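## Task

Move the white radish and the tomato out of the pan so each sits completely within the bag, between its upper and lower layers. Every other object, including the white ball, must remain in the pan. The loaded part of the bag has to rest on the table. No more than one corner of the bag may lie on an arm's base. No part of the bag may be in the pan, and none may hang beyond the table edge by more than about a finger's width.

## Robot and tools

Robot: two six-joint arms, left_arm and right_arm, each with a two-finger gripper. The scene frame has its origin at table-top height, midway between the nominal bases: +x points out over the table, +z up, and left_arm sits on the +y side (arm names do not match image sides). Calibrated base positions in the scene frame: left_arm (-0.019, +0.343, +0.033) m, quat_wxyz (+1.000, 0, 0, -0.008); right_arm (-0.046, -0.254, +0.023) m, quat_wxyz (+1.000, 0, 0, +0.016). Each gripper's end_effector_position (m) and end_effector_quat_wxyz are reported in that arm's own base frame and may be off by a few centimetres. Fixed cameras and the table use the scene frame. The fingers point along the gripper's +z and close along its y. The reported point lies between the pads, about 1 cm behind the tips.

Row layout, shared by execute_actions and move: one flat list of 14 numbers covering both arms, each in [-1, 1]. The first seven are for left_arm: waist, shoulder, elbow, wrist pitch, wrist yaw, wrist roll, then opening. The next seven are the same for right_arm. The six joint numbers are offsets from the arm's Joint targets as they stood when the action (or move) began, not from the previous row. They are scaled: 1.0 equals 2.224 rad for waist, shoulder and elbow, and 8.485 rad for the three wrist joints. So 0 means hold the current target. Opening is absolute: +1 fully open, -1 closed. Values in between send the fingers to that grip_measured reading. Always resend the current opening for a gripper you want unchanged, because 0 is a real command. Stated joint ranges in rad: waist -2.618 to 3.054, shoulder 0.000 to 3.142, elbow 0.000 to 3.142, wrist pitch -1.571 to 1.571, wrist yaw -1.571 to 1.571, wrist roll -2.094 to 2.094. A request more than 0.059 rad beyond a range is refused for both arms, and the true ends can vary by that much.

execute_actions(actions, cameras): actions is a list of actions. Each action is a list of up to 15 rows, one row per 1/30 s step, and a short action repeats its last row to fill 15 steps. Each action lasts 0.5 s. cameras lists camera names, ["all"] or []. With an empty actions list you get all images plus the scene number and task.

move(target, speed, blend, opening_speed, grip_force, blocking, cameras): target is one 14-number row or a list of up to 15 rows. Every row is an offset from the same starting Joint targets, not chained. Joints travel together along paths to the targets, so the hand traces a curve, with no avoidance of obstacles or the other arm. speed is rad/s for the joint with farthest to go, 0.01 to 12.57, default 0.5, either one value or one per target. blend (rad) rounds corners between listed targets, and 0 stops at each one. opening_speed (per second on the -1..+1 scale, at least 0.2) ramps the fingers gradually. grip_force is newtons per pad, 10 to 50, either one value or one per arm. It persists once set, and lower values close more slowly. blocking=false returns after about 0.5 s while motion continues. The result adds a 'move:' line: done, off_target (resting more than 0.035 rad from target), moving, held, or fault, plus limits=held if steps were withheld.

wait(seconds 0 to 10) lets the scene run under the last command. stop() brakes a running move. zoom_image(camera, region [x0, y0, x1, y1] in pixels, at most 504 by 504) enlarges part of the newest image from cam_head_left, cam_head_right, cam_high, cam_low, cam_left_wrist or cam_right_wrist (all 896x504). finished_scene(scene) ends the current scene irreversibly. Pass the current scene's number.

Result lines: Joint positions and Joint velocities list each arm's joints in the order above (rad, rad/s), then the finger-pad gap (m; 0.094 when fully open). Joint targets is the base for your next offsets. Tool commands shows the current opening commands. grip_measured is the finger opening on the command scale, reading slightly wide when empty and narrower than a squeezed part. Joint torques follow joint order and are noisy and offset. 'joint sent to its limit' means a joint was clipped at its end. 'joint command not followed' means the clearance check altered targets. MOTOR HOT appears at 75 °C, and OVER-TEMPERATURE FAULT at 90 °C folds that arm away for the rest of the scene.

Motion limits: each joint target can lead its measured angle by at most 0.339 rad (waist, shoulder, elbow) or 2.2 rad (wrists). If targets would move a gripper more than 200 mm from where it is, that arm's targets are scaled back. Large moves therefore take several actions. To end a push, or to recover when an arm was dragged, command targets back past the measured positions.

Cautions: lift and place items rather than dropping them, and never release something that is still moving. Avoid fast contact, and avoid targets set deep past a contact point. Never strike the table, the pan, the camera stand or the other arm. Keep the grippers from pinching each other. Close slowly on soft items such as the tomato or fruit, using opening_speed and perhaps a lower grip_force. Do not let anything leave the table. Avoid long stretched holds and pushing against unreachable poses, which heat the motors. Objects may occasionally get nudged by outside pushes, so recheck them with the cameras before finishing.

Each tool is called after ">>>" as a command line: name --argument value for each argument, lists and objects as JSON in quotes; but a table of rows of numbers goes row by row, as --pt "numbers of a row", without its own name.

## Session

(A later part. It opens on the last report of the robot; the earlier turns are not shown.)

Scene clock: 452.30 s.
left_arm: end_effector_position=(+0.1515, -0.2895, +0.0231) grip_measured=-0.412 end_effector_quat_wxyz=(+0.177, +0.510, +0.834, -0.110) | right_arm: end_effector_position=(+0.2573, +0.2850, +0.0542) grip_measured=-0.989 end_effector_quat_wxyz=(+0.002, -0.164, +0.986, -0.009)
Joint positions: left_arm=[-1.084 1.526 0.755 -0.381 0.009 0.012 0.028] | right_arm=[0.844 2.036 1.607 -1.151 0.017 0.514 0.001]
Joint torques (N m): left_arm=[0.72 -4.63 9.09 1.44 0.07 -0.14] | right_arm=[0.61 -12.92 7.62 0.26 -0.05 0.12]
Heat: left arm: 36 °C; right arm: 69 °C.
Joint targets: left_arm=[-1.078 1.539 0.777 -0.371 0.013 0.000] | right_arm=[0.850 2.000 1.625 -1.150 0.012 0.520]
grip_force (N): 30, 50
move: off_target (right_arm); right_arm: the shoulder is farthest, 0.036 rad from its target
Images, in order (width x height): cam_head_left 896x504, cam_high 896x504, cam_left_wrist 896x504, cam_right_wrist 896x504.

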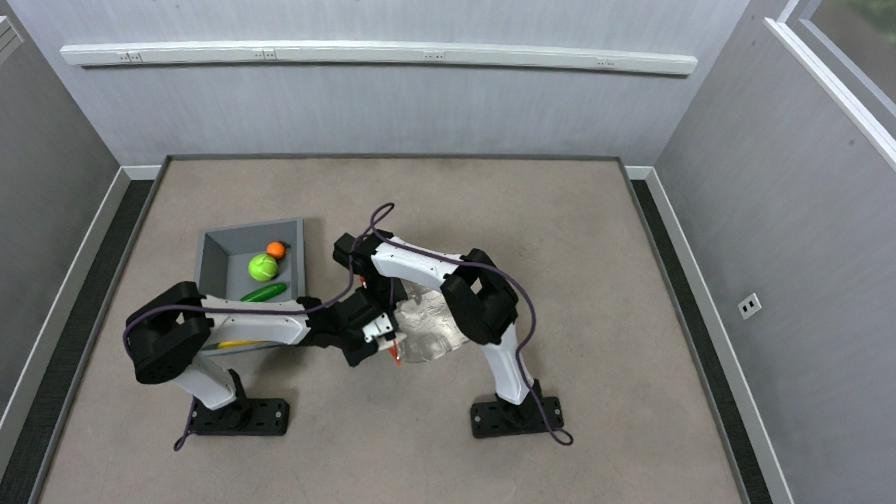

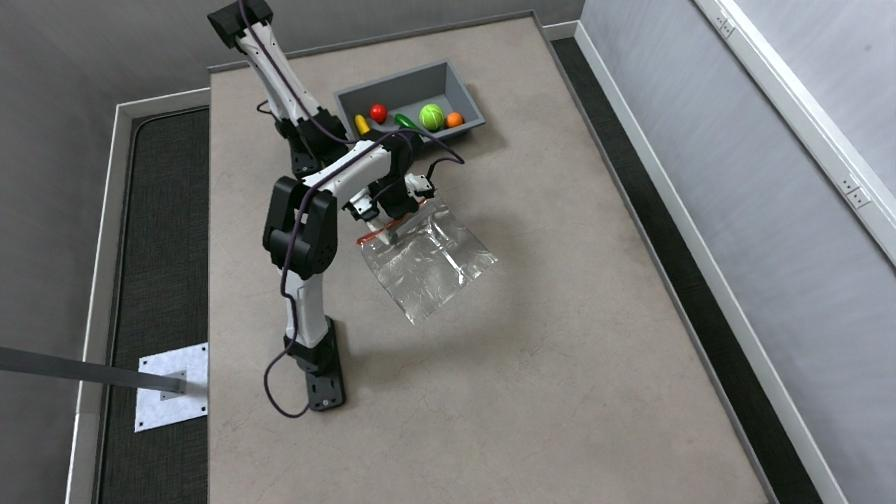

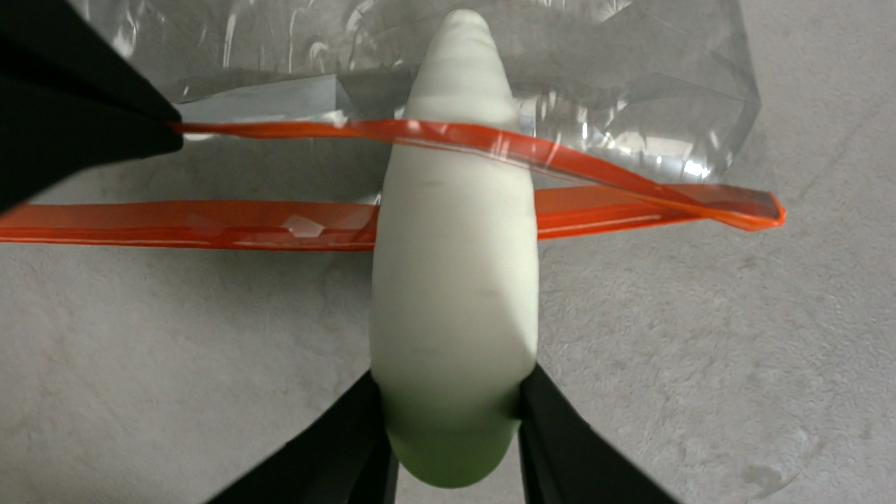

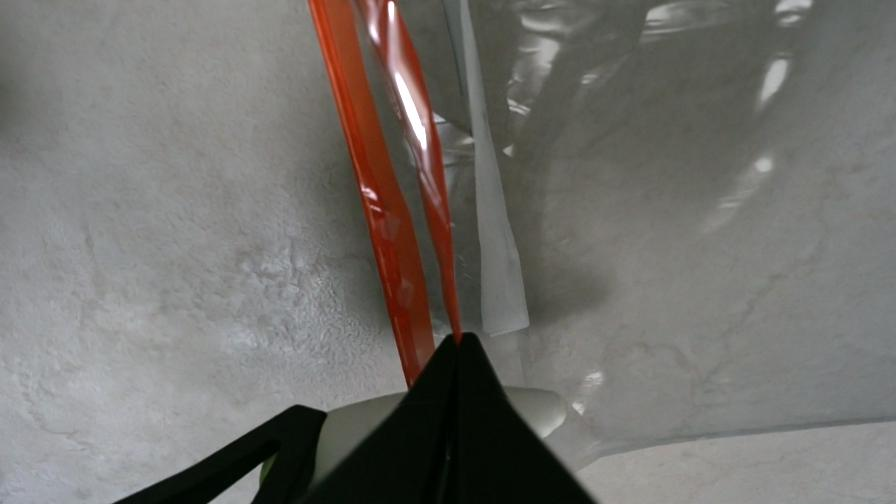

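>>> move --target '[0,0.0569,-0.0078,0.0169,0,0,-0.5,0,0,0,0,0,0,-1]' --speed 0.1 --cameras '["cam_left_wrist","cam_head_left"]'

>>> zoom_image --camera "cam_head_left" --region '[340, 260, 460, 380]'

Scene clock: 464.57 s.
left_arm: end_effector_position=(+0.1526, -0.2915, +0.0187) grip_measured=-0.412 end_effector_quat_wxyz=(+0.176, +0.510, +0.835, -0.109) | right_arm: end_effector_position=(+0.2573, +0.2850, +0.0542) grip_measured=-0.989 end_effector_quat_wxyz=(+0.002, -0.164, +0.986, -0.009)
Joint positions: left_arm=[-1.084 1.546 0.755 -0.363 0.009 0.012 0.028] | right_arm=[0.844 2.036 1.607 -1.151 0.017 0.514 0.001]
Joint torques (N m): left_arm=[0.23 -5.86 6.84 1.33 0.02 -0.05] | right_arm=[0.59 -12.92 7.62 0.25 -0.04 0.11]
Heat: left arm: 37 °C; right arm: 69 °C.
Joint targets: left_arm=[-1.084 1.546 0.755 -0.363 0.009 0.012] | right_arm=[0.850 2.000 1.625 -1.150 0.012 0.520]
grip_force (N): 30, 50
move: held (left_arm; a check stopped the path), off_target (right_arm); limits=held; left_arm: the wrist pitch is farthest, 0.135 rad from its target; right_arm: the shoulder is farthest, 0.036 rad from its target
joint command not followed: on one or more control steps a check withheld the commanded joint targets of the left arm, and it was not sent them on those steps.
cause: the commanded joint targets, or the way to them, would bring a part of the robot too close to another arm (this arm's wrist (the part past the wrist pitch) and the right arm's gripper housing, at the place that arm is still heading or pushing toward).
Images, in order (width x height): cam_head_left 896x504, cam_left_wrist 896x504.

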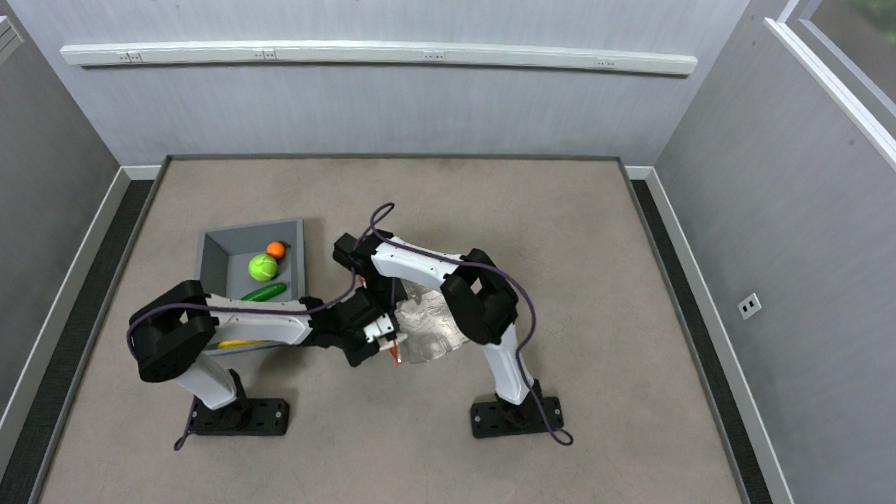

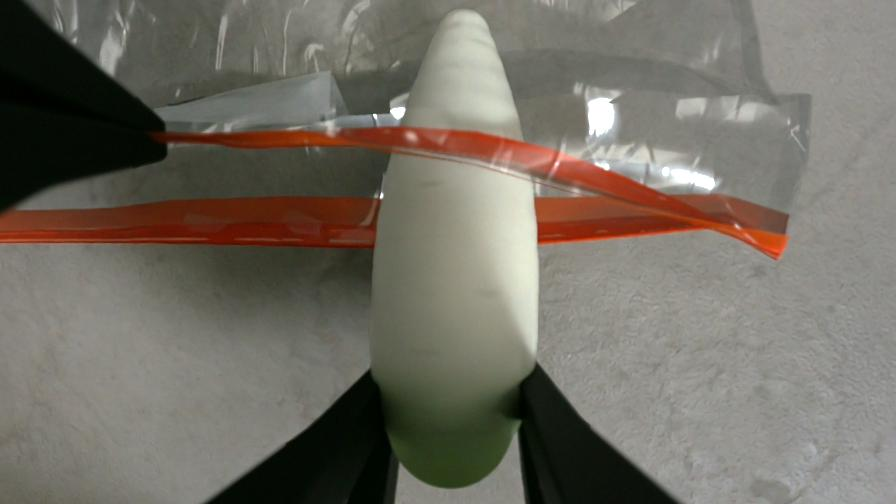

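Scaled by 4.200 from the camera's 896x504 image, which has a finer 1280x720 frame.

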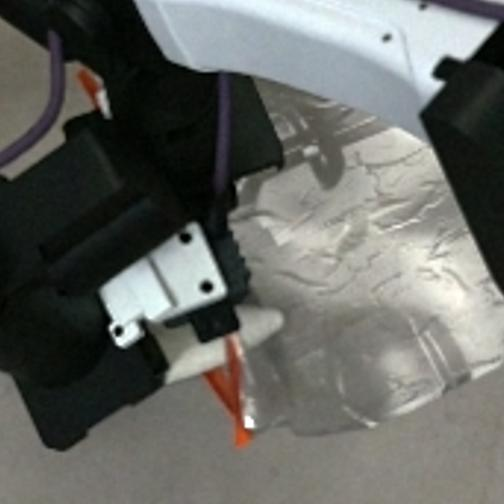

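>>> move --pt "-0.0135 0 0 0 0 0 -0.5 0 0 0 0 0 0 -1" --pt "-0.0135 0.0252 -0.0607 0.0258 0 0 -0.5 0 0 0 0 0 0 -1" --speed 0.1 --cameras '["cam_left_wrist","cam_high"]'

>>> zoom_image --camera "cam_high" --region '[335, 180, 405, 250]'

Scene clock: 468.33 s.
left_arm: end_effector_position=(+0.1453, -0.2942, -0.0074) grip_measured=-0.413 end_effector_quat_wxyz=(+0.199, +0.517, +0.823, -0.126) | right_arm: end_effector_position=(+0.2573, +0.2850, +0.0542) grip_measured=-0.989 end_effector_quat_wxyz=(+0.002, -0.164, +0.986, -0.009)
Joint positions: left_arm=[-1.108 1.584 0.634 -0.146 0.009 0.012 0.028] | right_arm=[0.844 2.036 1.607 -1.151 0.017 0.514 0.001]
Joint torques (N m): left_arm=[-0.28 -4.3 5.01 1.47 0 -0.06] | right_arm=[0.59 -12.93 7.6 0.25 -0.04 0.11]
Heat: left arm: 36 °C; right arm: 69 °C.
Joint targets: left_arm=[-1.114 1.601 0.620 -0.144 0.009 0.012] | right_arm=[0.850 2.000 1.625 -1.150 0.012 0.520]
grip_force (N): 30, 50
move: off_target (right_arm); right_arm: the shoulder is farthest, 0.036 rad from its target
Images, in order (width x height): cam_high 896x504, cam_left_wrist 896x504.

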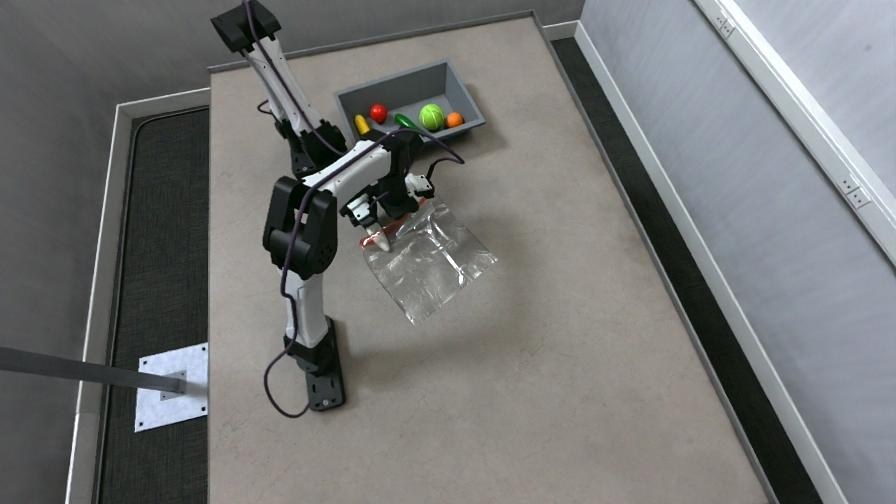

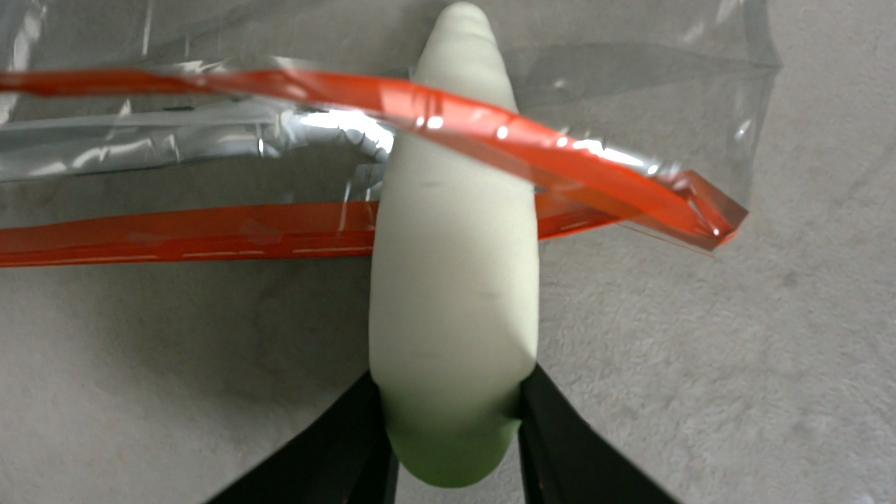

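Scaled by 7.200 from the camera's 896x504 image, which has a finer 1280x720 frame.

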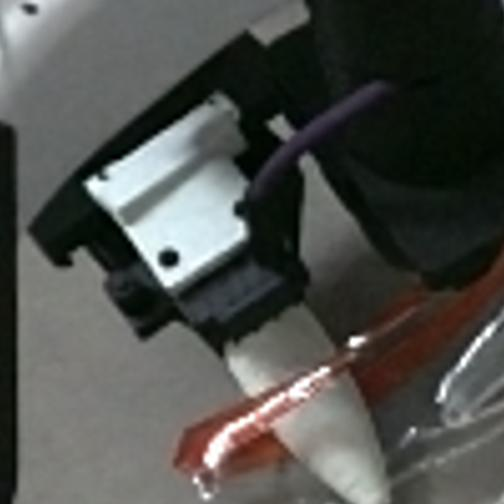

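>>> move --pt "0 0.0045 -0.0054 0.0035 0 0 -0.5 0 0 0 0 0 0 -1" --pt "0 0.0045 -0.0054 0.0035 0 0 0.05 0 0 0 0 0 0 -1" --pt "0 -0.09 -0.035 -0.009 0 0 0.05 0 0 0 0 0 0 -1" --speed 0.12 --opening_speed 0.5 --cameras '["cam_left_wrist","cam_high"]'

Scene clock: 473.47 s.
left_arm: end_effector_position=(+0.1344, -0.2726, +0.0096) grip_measured=+0.048 end_effector_quat_wxyz=(+0.210, +0.515, +0.820, -0.133) | right_arm: end_effector_position=(+0.2573, +0.2850, +0.0542) grip_measured=-0.989 end_effector_quat_wxyz=(+0.002, -0.164, +0.986, -0.009)
Joint positions: left_arm=[-1.108 1.419 0.555 -0.205 0.009 0.012 0.049] | right_arm=[0.844 2.036 1.607 -1.151 0.017 0.514 0.001]
Joint torques (N m): left_arm=[-0.29 -5.85 5.59 1.36 0 -0.04] | right_arm=[0.59 -12.92 7.6 0.25 -0.04 0.11]
Heat: left arm: 36 °C; right arm: 69 °C.
Joint targets: left_arm=[-1.114 1.402 0.543 -0.221 0.009 0.012] | right_arm=[0.850 2.000 1.625 -1.150 0.012 0.520]
grip_force (N): 30, 50
move: off_target (right_arm); right_arm: the shoulder is farthest, 0.036 rad from its target
Images, in order (width x height): cam_high 896x504, cam_left_wrist 896x504.

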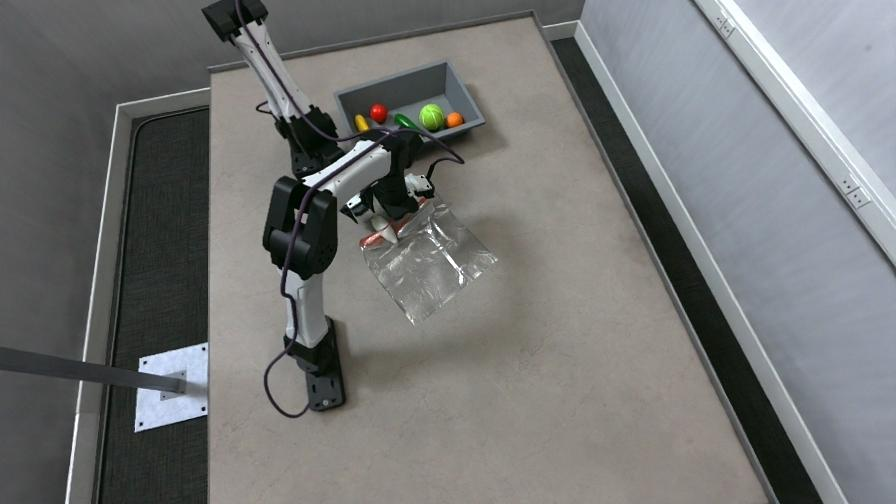

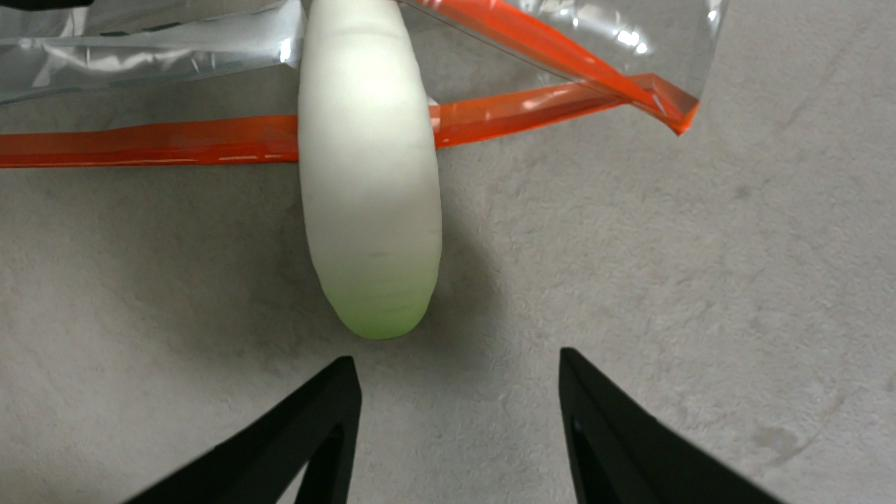

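>>> move --pt "0 -0.0211 -0.0769 0.024 0 0 0.05 0 0 0 0 0 0 -1" --pt "0.0247 -0.0211 -0.0769 0.024 0 0 -1 0 0 0 0 0 0 -1" --speed 0.2 --cameras '["cam_left_wrist"]'

Scene clock: 479.47 s.
left_arm: end_effector_position=(+0.1362, -0.2489, -0.0099) grip_measured=-0.980 end_effector_quat_wxyz=(+0.236, +0.494, +0.825, -0.142) | right_arm: end_effector_position=(+0.2573, +0.2850, +0.0542) grip_measured=-0.989 end_effector_quat_wxyz=(+0.002, -0.164, +0.986, -0.009)
Joint positions: left_arm=[-1.065 1.371 0.382 -0.023 0.008 0.012 0.001] | right_arm=[0.844 2.036 1.607 -1.151 0.017 0.514 0.001]
Joint torques (N m): left_arm=[0.69 -5.07 5.31 1.7 0.01 -0.05] | right_arm=[0.61 -12.92 7.62 0.25 -0.05 0.12]
Heat: left arm: 36 °C; right arm: 69 °C.
Joint targets: left_arm=[-1.059 1.354 0.372 -0.017 0.008 0.012] | right_arm=[0.850 2.000 1.625 -1.150 0.012 0.520]
grip_force (N): 30, 50
move: off_target (right_arm); right_arm: the shoulder is farthest, 0.036 rad from its target
Images, in order (width x height): cam_left_wrist 896x504.

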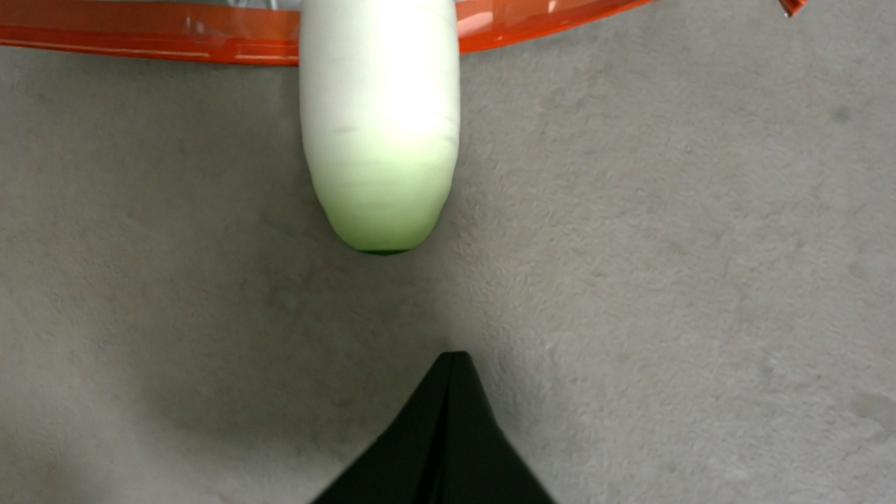

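>>> move --pt "0.0207 0 0 0 0 0 0.1 0 0 0 0 0 0 -1" --pt "0.0207 0.1156 0.1061 -0.0114 0 0 0.1 0 0 0 0 0 0 -1" --pt "0.0207 0.1156 0.1061 -0.0114 0 0 -0.5 0 0 0 0 0 0 -1" --speed 0.2 --opening_speed 0.8 --cameras '["cam_left_wrist"]'

Scene clock: 482.17 s.
left_arm: end_effector_position=(+0.1596, -0.2623, -0.0136) grip_measured=+0.098 end_effector_quat_wxyz=(+0.220, +0.478, +0.841, -0.126) | right_arm: end_effector_position=(+0.2573, +0.2850, +0.0542) grip_measured=-0.989 end_effector_quat_wxyz=(+0.002, -0.164, +0.986, -0.009)
Joint positions: left_arm=[-1.02 1.507 0.504 -0.056 0.008 0.012 0.052] | right_arm=[0.844 2.036 1.607 -1.151 0.017 0.514 0.001]
Joint torques (N m): left_arm=[0.21 -5 6.04 1.51 0.02 -0.05] | right_arm=[0.59 -12.92 7.61 0.25 -0.03 0.11]
Heat: left arm: 36 °C; right arm: 70 °C.
Joint targets: left_arm=[-1.020 1.505 0.503 -0.058 0.008 0.012] | right_arm=[0.850 2.000 1.625 -1.150 0.012 0.520]
Tool commands: left_gripper/opening=+0.1 right_gripper/opening=-1.0
grip_force (N): 30, 50
move: held (left_arm; a check stopped the path), off_target (right_arm); path passed 1 of 3 targets; target 3's new numbers were not sent; limits=held; left_arm: the shoulder is farthest, 0.104 rad from its target; right_arm: the shoulder is farthest, 0.036 rad from its target
joint command not followed: on one or more control steps a check withheld the commanded joint targets of the left arm, and it was not sent them on those steps.
cause: the commanded joint targets, or the way to them, would bring a part of the robot too close to another arm (this arm's wrist (the part past the wrist pitch) and the right arm's gripper housing, at the place that arm is still heading or pushing toward).
Images, in order (width x height): cam_left_wrist 896x504.

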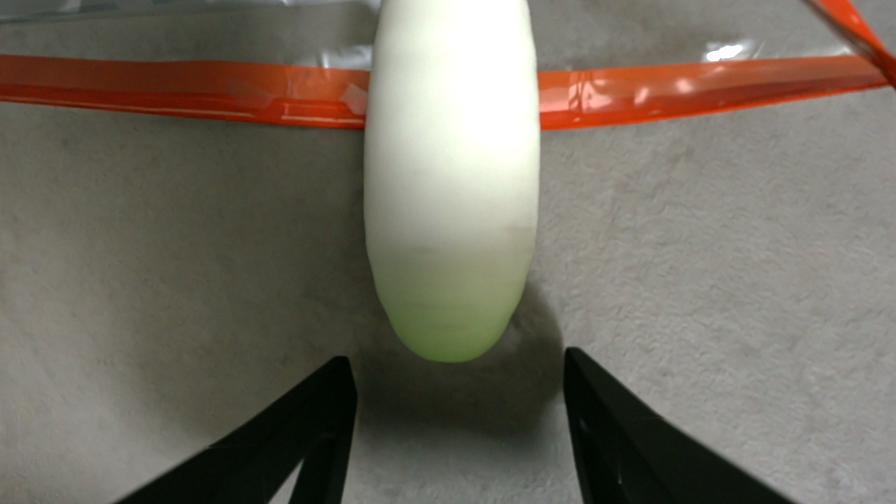

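>>> move --pt "0 0.02 -0.0815 0.0575 0 0 0.1 0 0 0 0 0 0 -1" --pt "0 0.02 -0.0815 0.0575 0 0 -0.5 0 0 0 0 0 0 -1" --speed 0.2 --opening_speed 0.8 --cameras '["cam_left_wrist"]'

Scene clock: 487.53 s.
left_arm: end_effector_position=(+0.1694, -0.2783, -0.0101) grip_measured=-0.499 end_effector_quat_wxyz=(+0.325, +0.459, +0.806, -0.183) | right_arm: end_effector_position=(+0.2570, +0.2854, +0.0542) grip_measured=-0.989 end_effector_quat_wxyz=(+0.001, -0.164, +0.986, -0.008)
Joint positions: left_arm=[-1.02 1.541 0.329 0.405 0.008 0.012 0.024] | right_arm=[0.844 2.036 1.607 -1.151 0.015 0.514 0.001]
Joint torques (N m): left_arm=[0.2 -3.86 4.78 2.24 0.02 -0.05] | right_arm=[0.59 -12.92 7.6 0.25 -0.01 0.11]
Heat: left arm: 36 °C; right arm: 70 °C.
Joint targets: left_arm=[-1.020 1.550 0.322 0.430 0.008 0.012] | right_arm=[0.850 2.000 1.625 -1.150 0.012 0.520]
grip_force (N): 30, 50
move: off_target (right_arm); right_arm: the shoulder is farthest, 0.036 rad from its target
Images, in order (width x height): cam_left_wrist 896x504.

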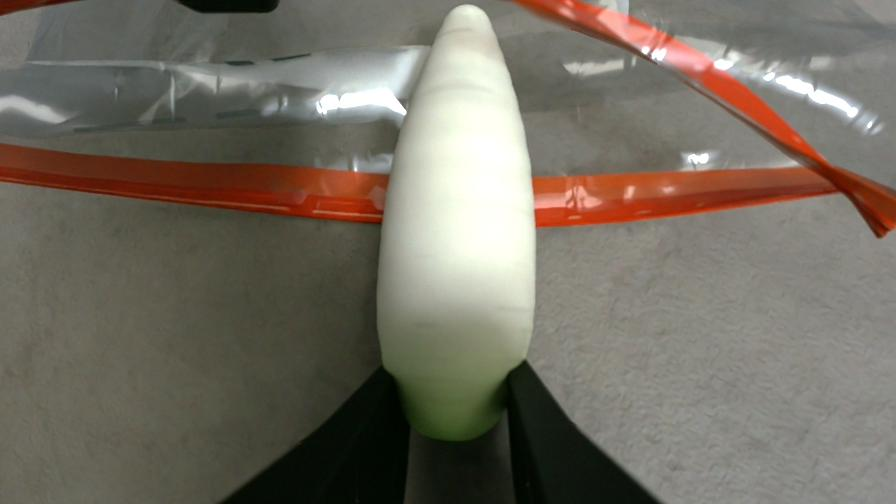

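>>> move --pt "-0.0405 0 0.0135 -0.003 0 0 -0.5 0 0 0 0 0 0 -1" --pt "-0.0405 0.094 0.0414 0.0335 0 0 -0.5 0 0 0 0 0 0 -1" --speed 0.12 --cameras '["cam_left_wrist","cam_high","cam_head_left"]'

>>> zoom_image --camera "cam_high" --region '[335, 180, 435, 280]'

Scene clock: 492.23 s.
left_arm: end_effector_position=(+0.1686, -0.3370, -0.0009) grip_measured=-0.494 end_effector_quat_wxyz=(+0.381, +0.475, +0.758, -0.235) | right_arm: end_effector_position=(+0.2569, +0.2854, +0.0542) grip_measured=-0.989 end_effector_quat_wxyz=(+0.001, -0.164, +0.986, -0.008)
Joint positions: left_arm=[-1.103 1.745 0.396 0.706 0.008 0.012 0.024] | right_arm=[0.844 2.036 1.607 -1.151 0.014 0.514 0.001]
Joint torques (N m): left_arm=[-0.31 -4.82 6.56 2.27 0.01 -0.04] | right_arm=[0.61 -12.92 7.61 0.26 -0.02 0.11]
Heat: left arm: 36 °C; right arm: 70 °C.
Joint targets: left_arm=[-1.110 1.759 0.414 0.715 0.008 0.012] | right_arm=[0.850 2.000 1.625 -1.150 0.012 0.520]
grip_force (N): 30, 50
move: off_target (right_arm); right_arm: the shoulder is farthest, 0.036 rad from its target
Images, in order (width x height): cam_head_left 896x504, cam_high 896x504, cam_left_wrist 896x504.

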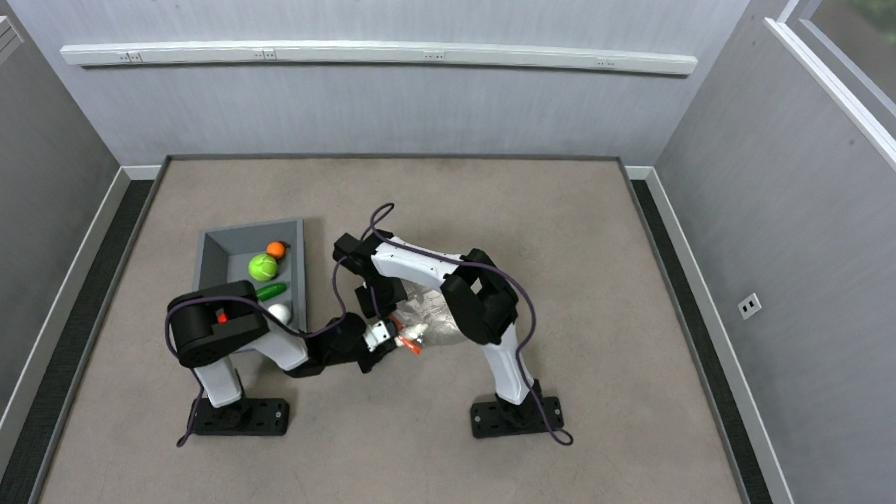

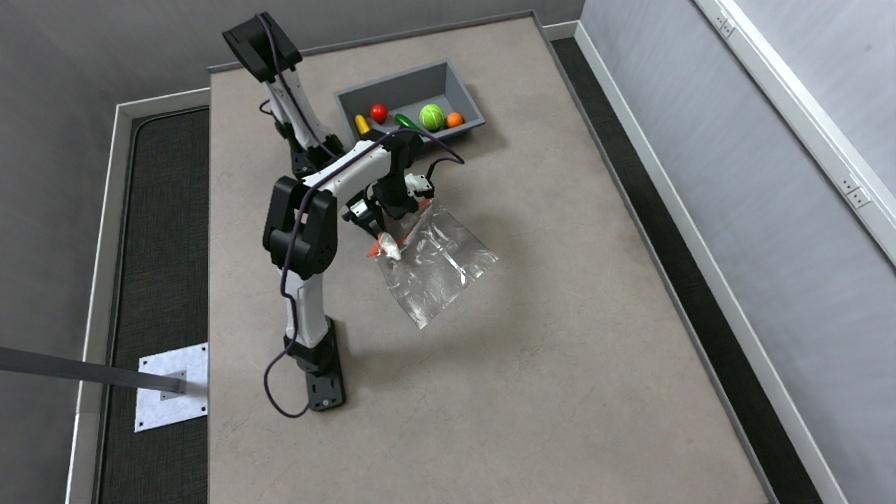

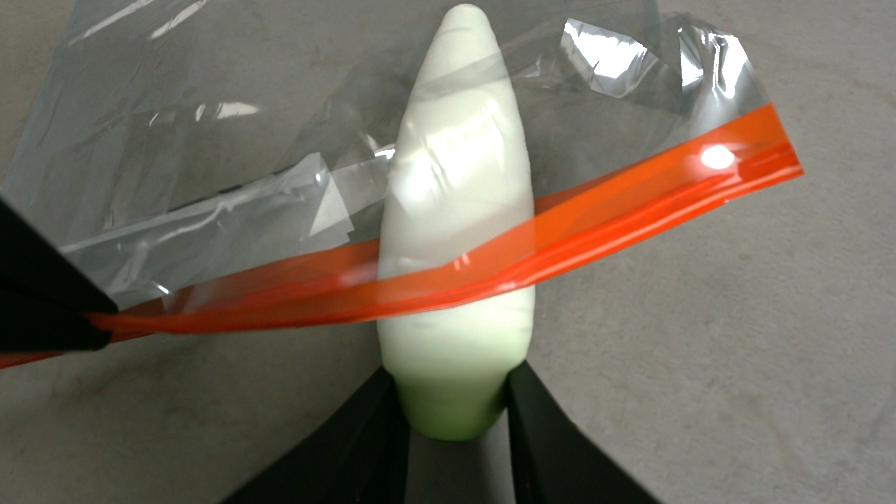

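Scaled by 5.040 from the camera's 896x504 image, which has a finer 1280x720 frame.

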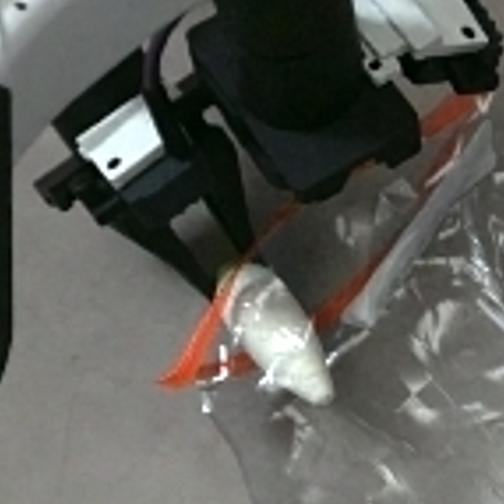

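>>> move --target '[0,0.0427,0.0441,0.0024,0,0,-0.5,0,0,0,0,0,0,-1]' --speed 0.12 --cameras '["cam_left_wrist","cam_high"]'

>>> zoom_image --camera "cam_high" --region '[335, 180, 435, 280]'

Scene clock: 493.70 s.
left_arm: end_effector_position=(+0.1811, -0.3618, -0.0019) grip_measured=-0.494 end_effector_quat_wxyz=(+0.388, +0.472, +0.754, -0.240) | right_arm: end_effector_position=(+0.2569, +0.2854, +0.0542) grip_measured=-0.989 end_effector_quat_wxyz=(+0.001, -0.164, +0.986, -0.008)
Joint positions: left_arm=[-1.103 1.839 0.493 0.723 0.008 0.012 0.024] | right_arm=[0.844 2.036 1.607 -1.151 0.014 0.514 0.001]
Joint torques (N m): left_arm=[-0.28 -5.59 6.74 2.33 0.01 -0.05] | right_arm=[0.44 -12.9 7.61 0.25 -0.01 0.11]
Heat: left arm: 36 °C; right arm: 70 °C.
Joint targets: left_arm=[-1.110 1.854 0.512 0.735 0.008 0.012] | right_arm=[0.850 2.000 1.625 -1.150 0.012 0.520]
grip_force (N): 30, 50
move: off_target (right_arm); right_arm: the shoulder is farthest, 0.036 rad from its target
Images, in order (width x height): cam_high 896x504, cam_left_wrist 896x504.

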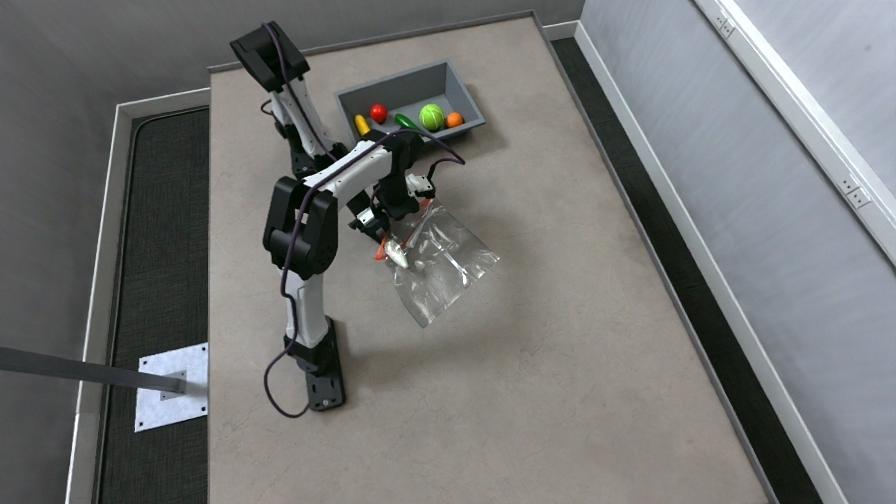

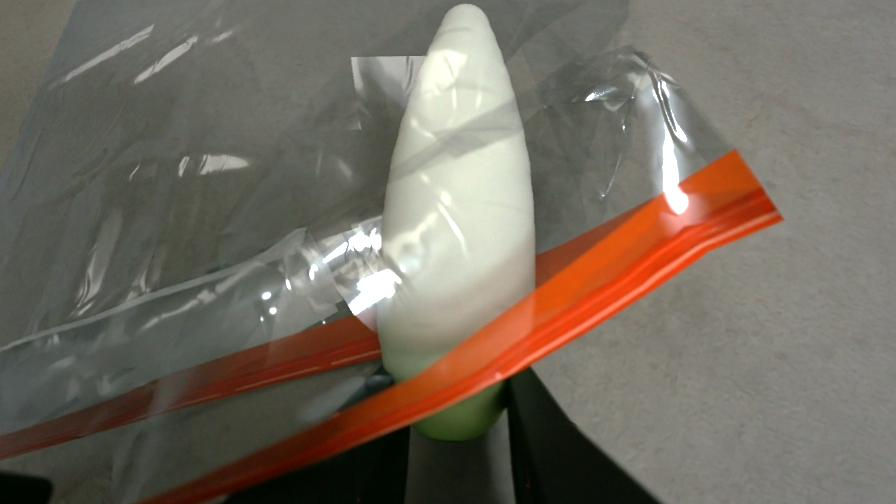

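Scaled by 5.040 from the camera's 896x504 image, which has a finer 1280x720 frame.

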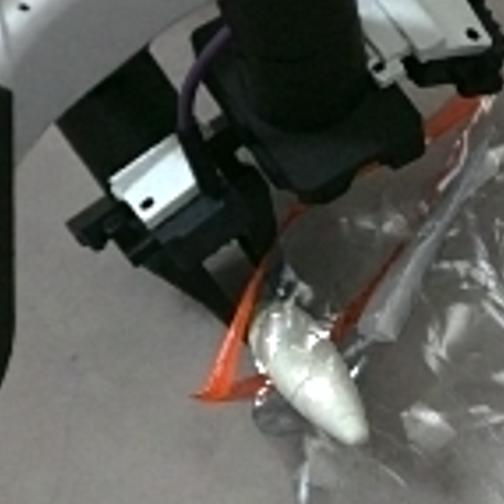

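>>> move --pt "0 -0.0387 0.0058 -0.01 0 0 -0.5 0 0 0 0 0 0 -1" --pt "0 0.0243 0.063 -0.0077 0 0 -0.5 0 0 0 0 0 0 -1" --speed 0.12 --cameras '["cam_left_wrist","cam_high"]'

>>> zoom_image --camera "cam_high" --region '[335, 180, 435, 280]'

Scene clock: 497.00 s.
left_arm: end_effector_position=(+0.1931, -0.3856, -0.0007) grip_measured=-0.494 end_effector_quat_wxyz=(+0.384, +0.474, +0.756, -0.237) | right_arm: end_effector_position=(+0.2596, +0.2727, +0.0547) grip_measured=-0.989 end_effector_quat_wxyz=(+0.004, -0.162, +0.986, -0.037)
Joint positions: left_arm=[-1.103 1.894 0.613 0.646 0.008 0.012 0.024] | right_arm=[0.839 2.036 1.607 -1.182 0.063 0.514 0.001]
Joint torques (N m): left_arm=[-0.29 -6.45 9.05 2.44 0.01 -0.05] | right_arm=[1.1 -12.85 7.56 0.51 -0.44 0.12]
Heat: left arm: 37 °C; right arm: 70 °C.
Joint targets: left_arm=[-1.110 1.908 0.652 0.670 0.008 0.012] | right_arm=[0.850 2.000 1.625 -1.150 0.012 0.520]
grip_force (N): 30, 50
move: off_target (left_arm, right_arm); left_arm: the elbow is farthest, 0.039 rad from its target; right_arm: the wrist yaw is farthest, 0.051 rad from its target
Images, in order (width x height): cam_high 896x504, cam_left_wrist 896x504.

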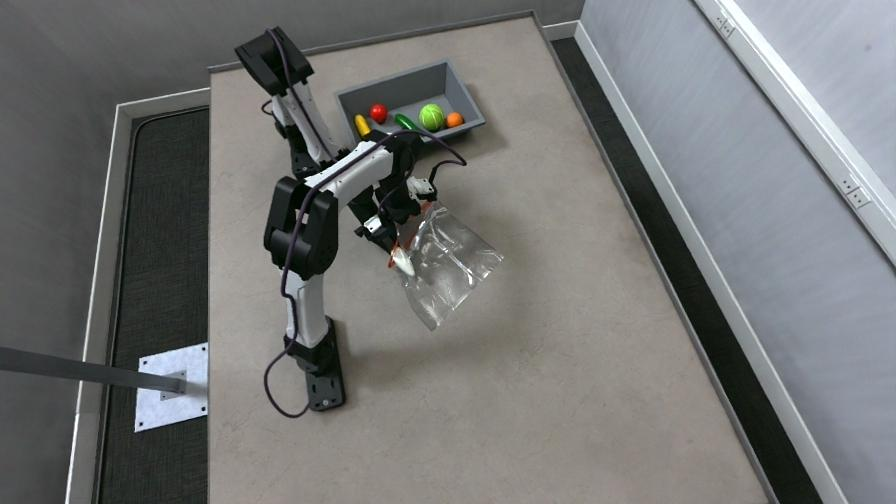

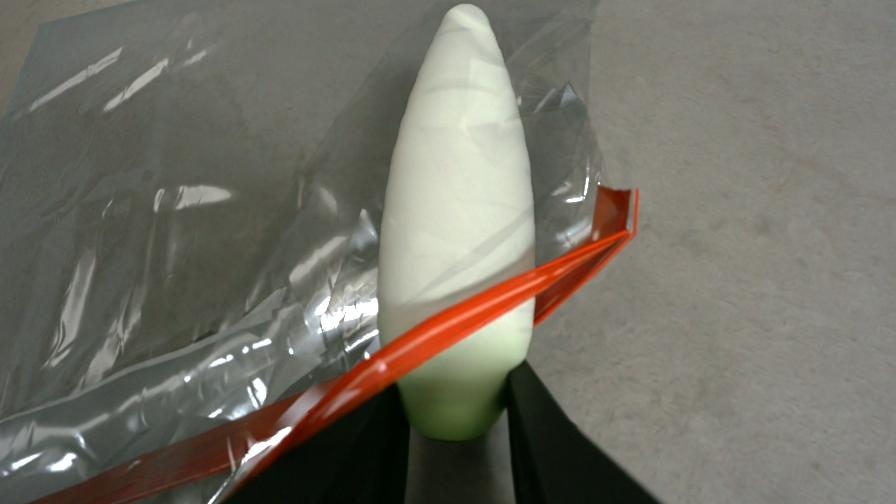

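Scaled by 5.040 from the camera's 896x504 image, which has a finer 1280x720 frame.

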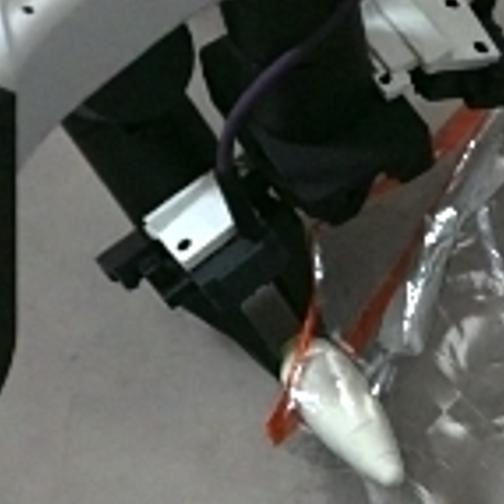

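>>> move --pt "0 0 0 0 0 0 -0.2 0 0 0 0 0 0 -1" --pt "0 -0.075 -0.08 0.006 0 0 -0.2 0 0 0 0 0 0 -1" --speed 0.12 --opening_speed 0.5 --cameras '["cam_left_wrist","cam_high","cam_head_left"]'

>>> zoom_image --camera "cam_high" --region '[335, 180, 435, 280]'

Scene clock: 500.30 s.
left_arm: end_effector_position=(+0.1817, -0.3642, +0.0209) grip_measured=-0.202 end_effector_quat_wxyz=(+0.408, +0.466, +0.744, -0.253) | right_arm: end_effector_position=(+0.2578, +0.2830, +0.0543) grip_measured=-0.989 end_effector_quat_wxyz=(+0.002, -0.163, +0.986, -0.013)
Joint positions: left_arm=[-1.105 1.765 0.483 0.711 0.008 0.01 0.038] | right_arm=[0.842 2.036 1.607 -1.156 0.023 0.514 0.001]
Joint torques (N m): left_arm=[-0.13 -8.31 4.38 2.35 0.02 -0.03] | right_arm=[0.77 -12.9 7.6 0.3 -0.09 0.11]
Heat: left arm: 37 °C; right arm: 70 °C.
Joint targets: left_arm=[-1.110 1.741 0.474 0.721 0.008 0.012] | right_arm=[0.850 2.000 1.625 -1.150 0.012 0.520]
grip_force (N): 30, 50
move: off_target (right_arm); right_arm: the shoulder is farthest, 0.036 rad from its target
Images, in order (width x height): cam_head_left 896x504, cam_high 896x504, cam_left_wrist 896x504.

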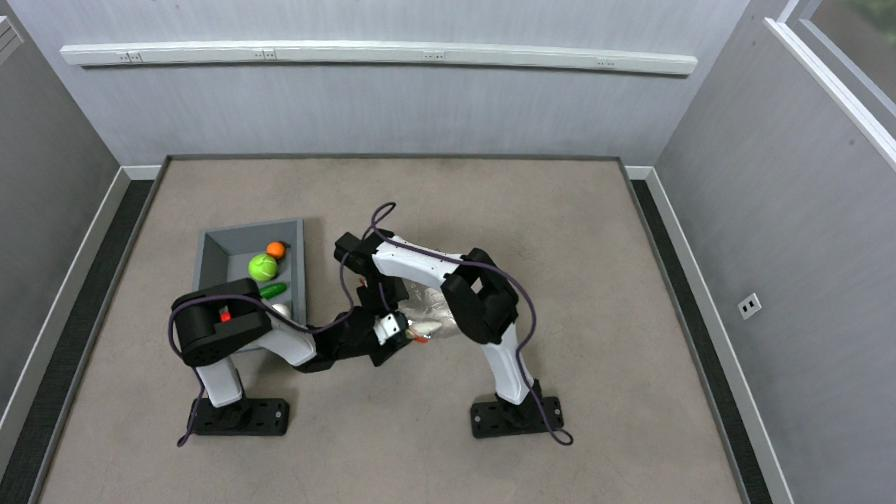

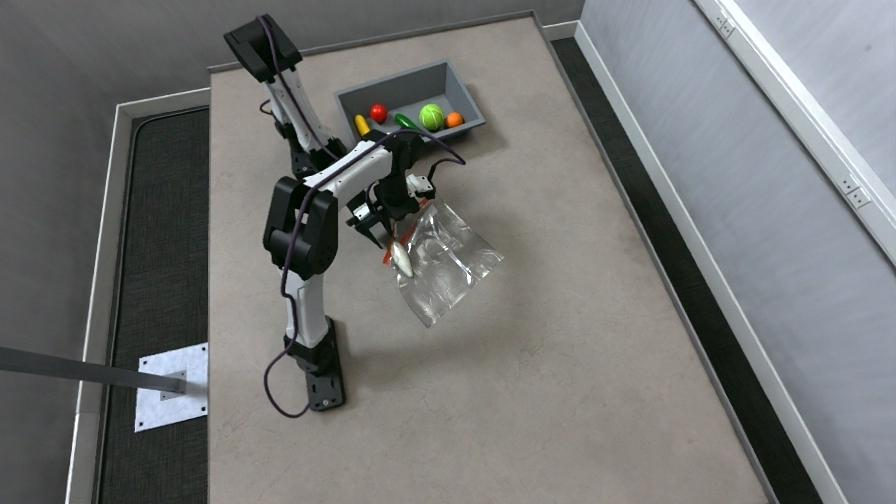

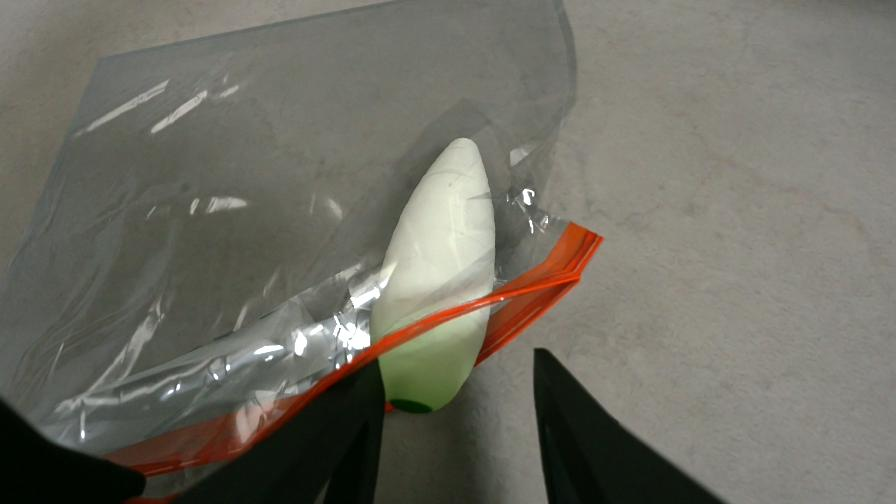

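Scaled by 5.040 from the camera's 896x504 image, which has a finer 1280x720 frame.

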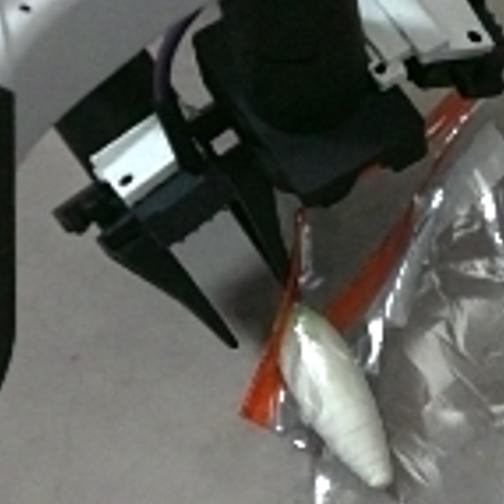

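>>> move --pt "0 -0.0562 -0.0535 -0.0143 0 0 -0.2 0 0 0 0 0 0 -1" --pt "0.0144 -0.0562 -0.0535 -0.0143 0 0 -1 0 0 0 0 0 0 -1" --pt "0.0144 0.0288 -0.0423 0.0048 0 0 -1 0 0 0 0 0 0 -1" --speed 0.15 --cameras '["cam_left_wrist"]'

Scene clock: 506.83 s.
left_arm: end_effector_position=(+0.1711, -0.3256, -0.0153) grip_measured=-0.980 end_effector_quat_wxyz=(+0.374, +0.469, +0.767, -0.227) | right_arm: end_effector_position=(+0.2576, +0.2832, +0.0543) grip_measured=-0.989 end_effector_quat_wxyz=(+0.001, -0.163, +0.986, -0.013)
Joint positions: left_arm=[-1.083 1.79 0.366 0.759 0.008 0.01 0.001] | right_arm=[0.842 2.036 1.607 -1.156 0.021 0.514 0.001]
Joint torques (N m): left_arm=[0.64 -4.66 5.74 2.16 0.01 -0.03] | right_arm=[0.79 -12.92 7.6 0.3 -0.07 0.11]
Heat: left arm: 37 °C; right arm: 70 °C.
Joint targets: left_arm=[-1.078 1.805 0.380 0.761 0.008 0.012] | right_arm=[0.850 2.000 1.625 -1.150 0.012 0.520]
grip_force (N): 30, 50
move: off_target (right_arm); right_arm: the shoulder is farthest, 0.036 rad from its target
Images, in order (width x height): cam_left_wrist 896x504.

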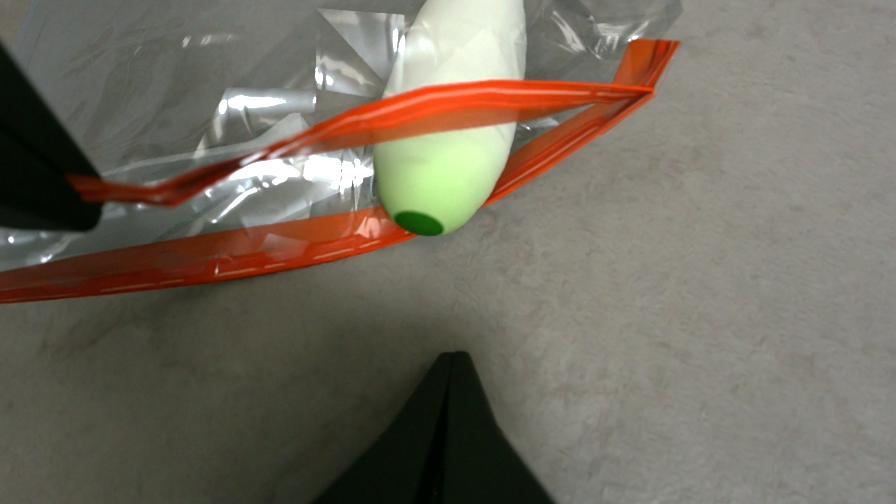

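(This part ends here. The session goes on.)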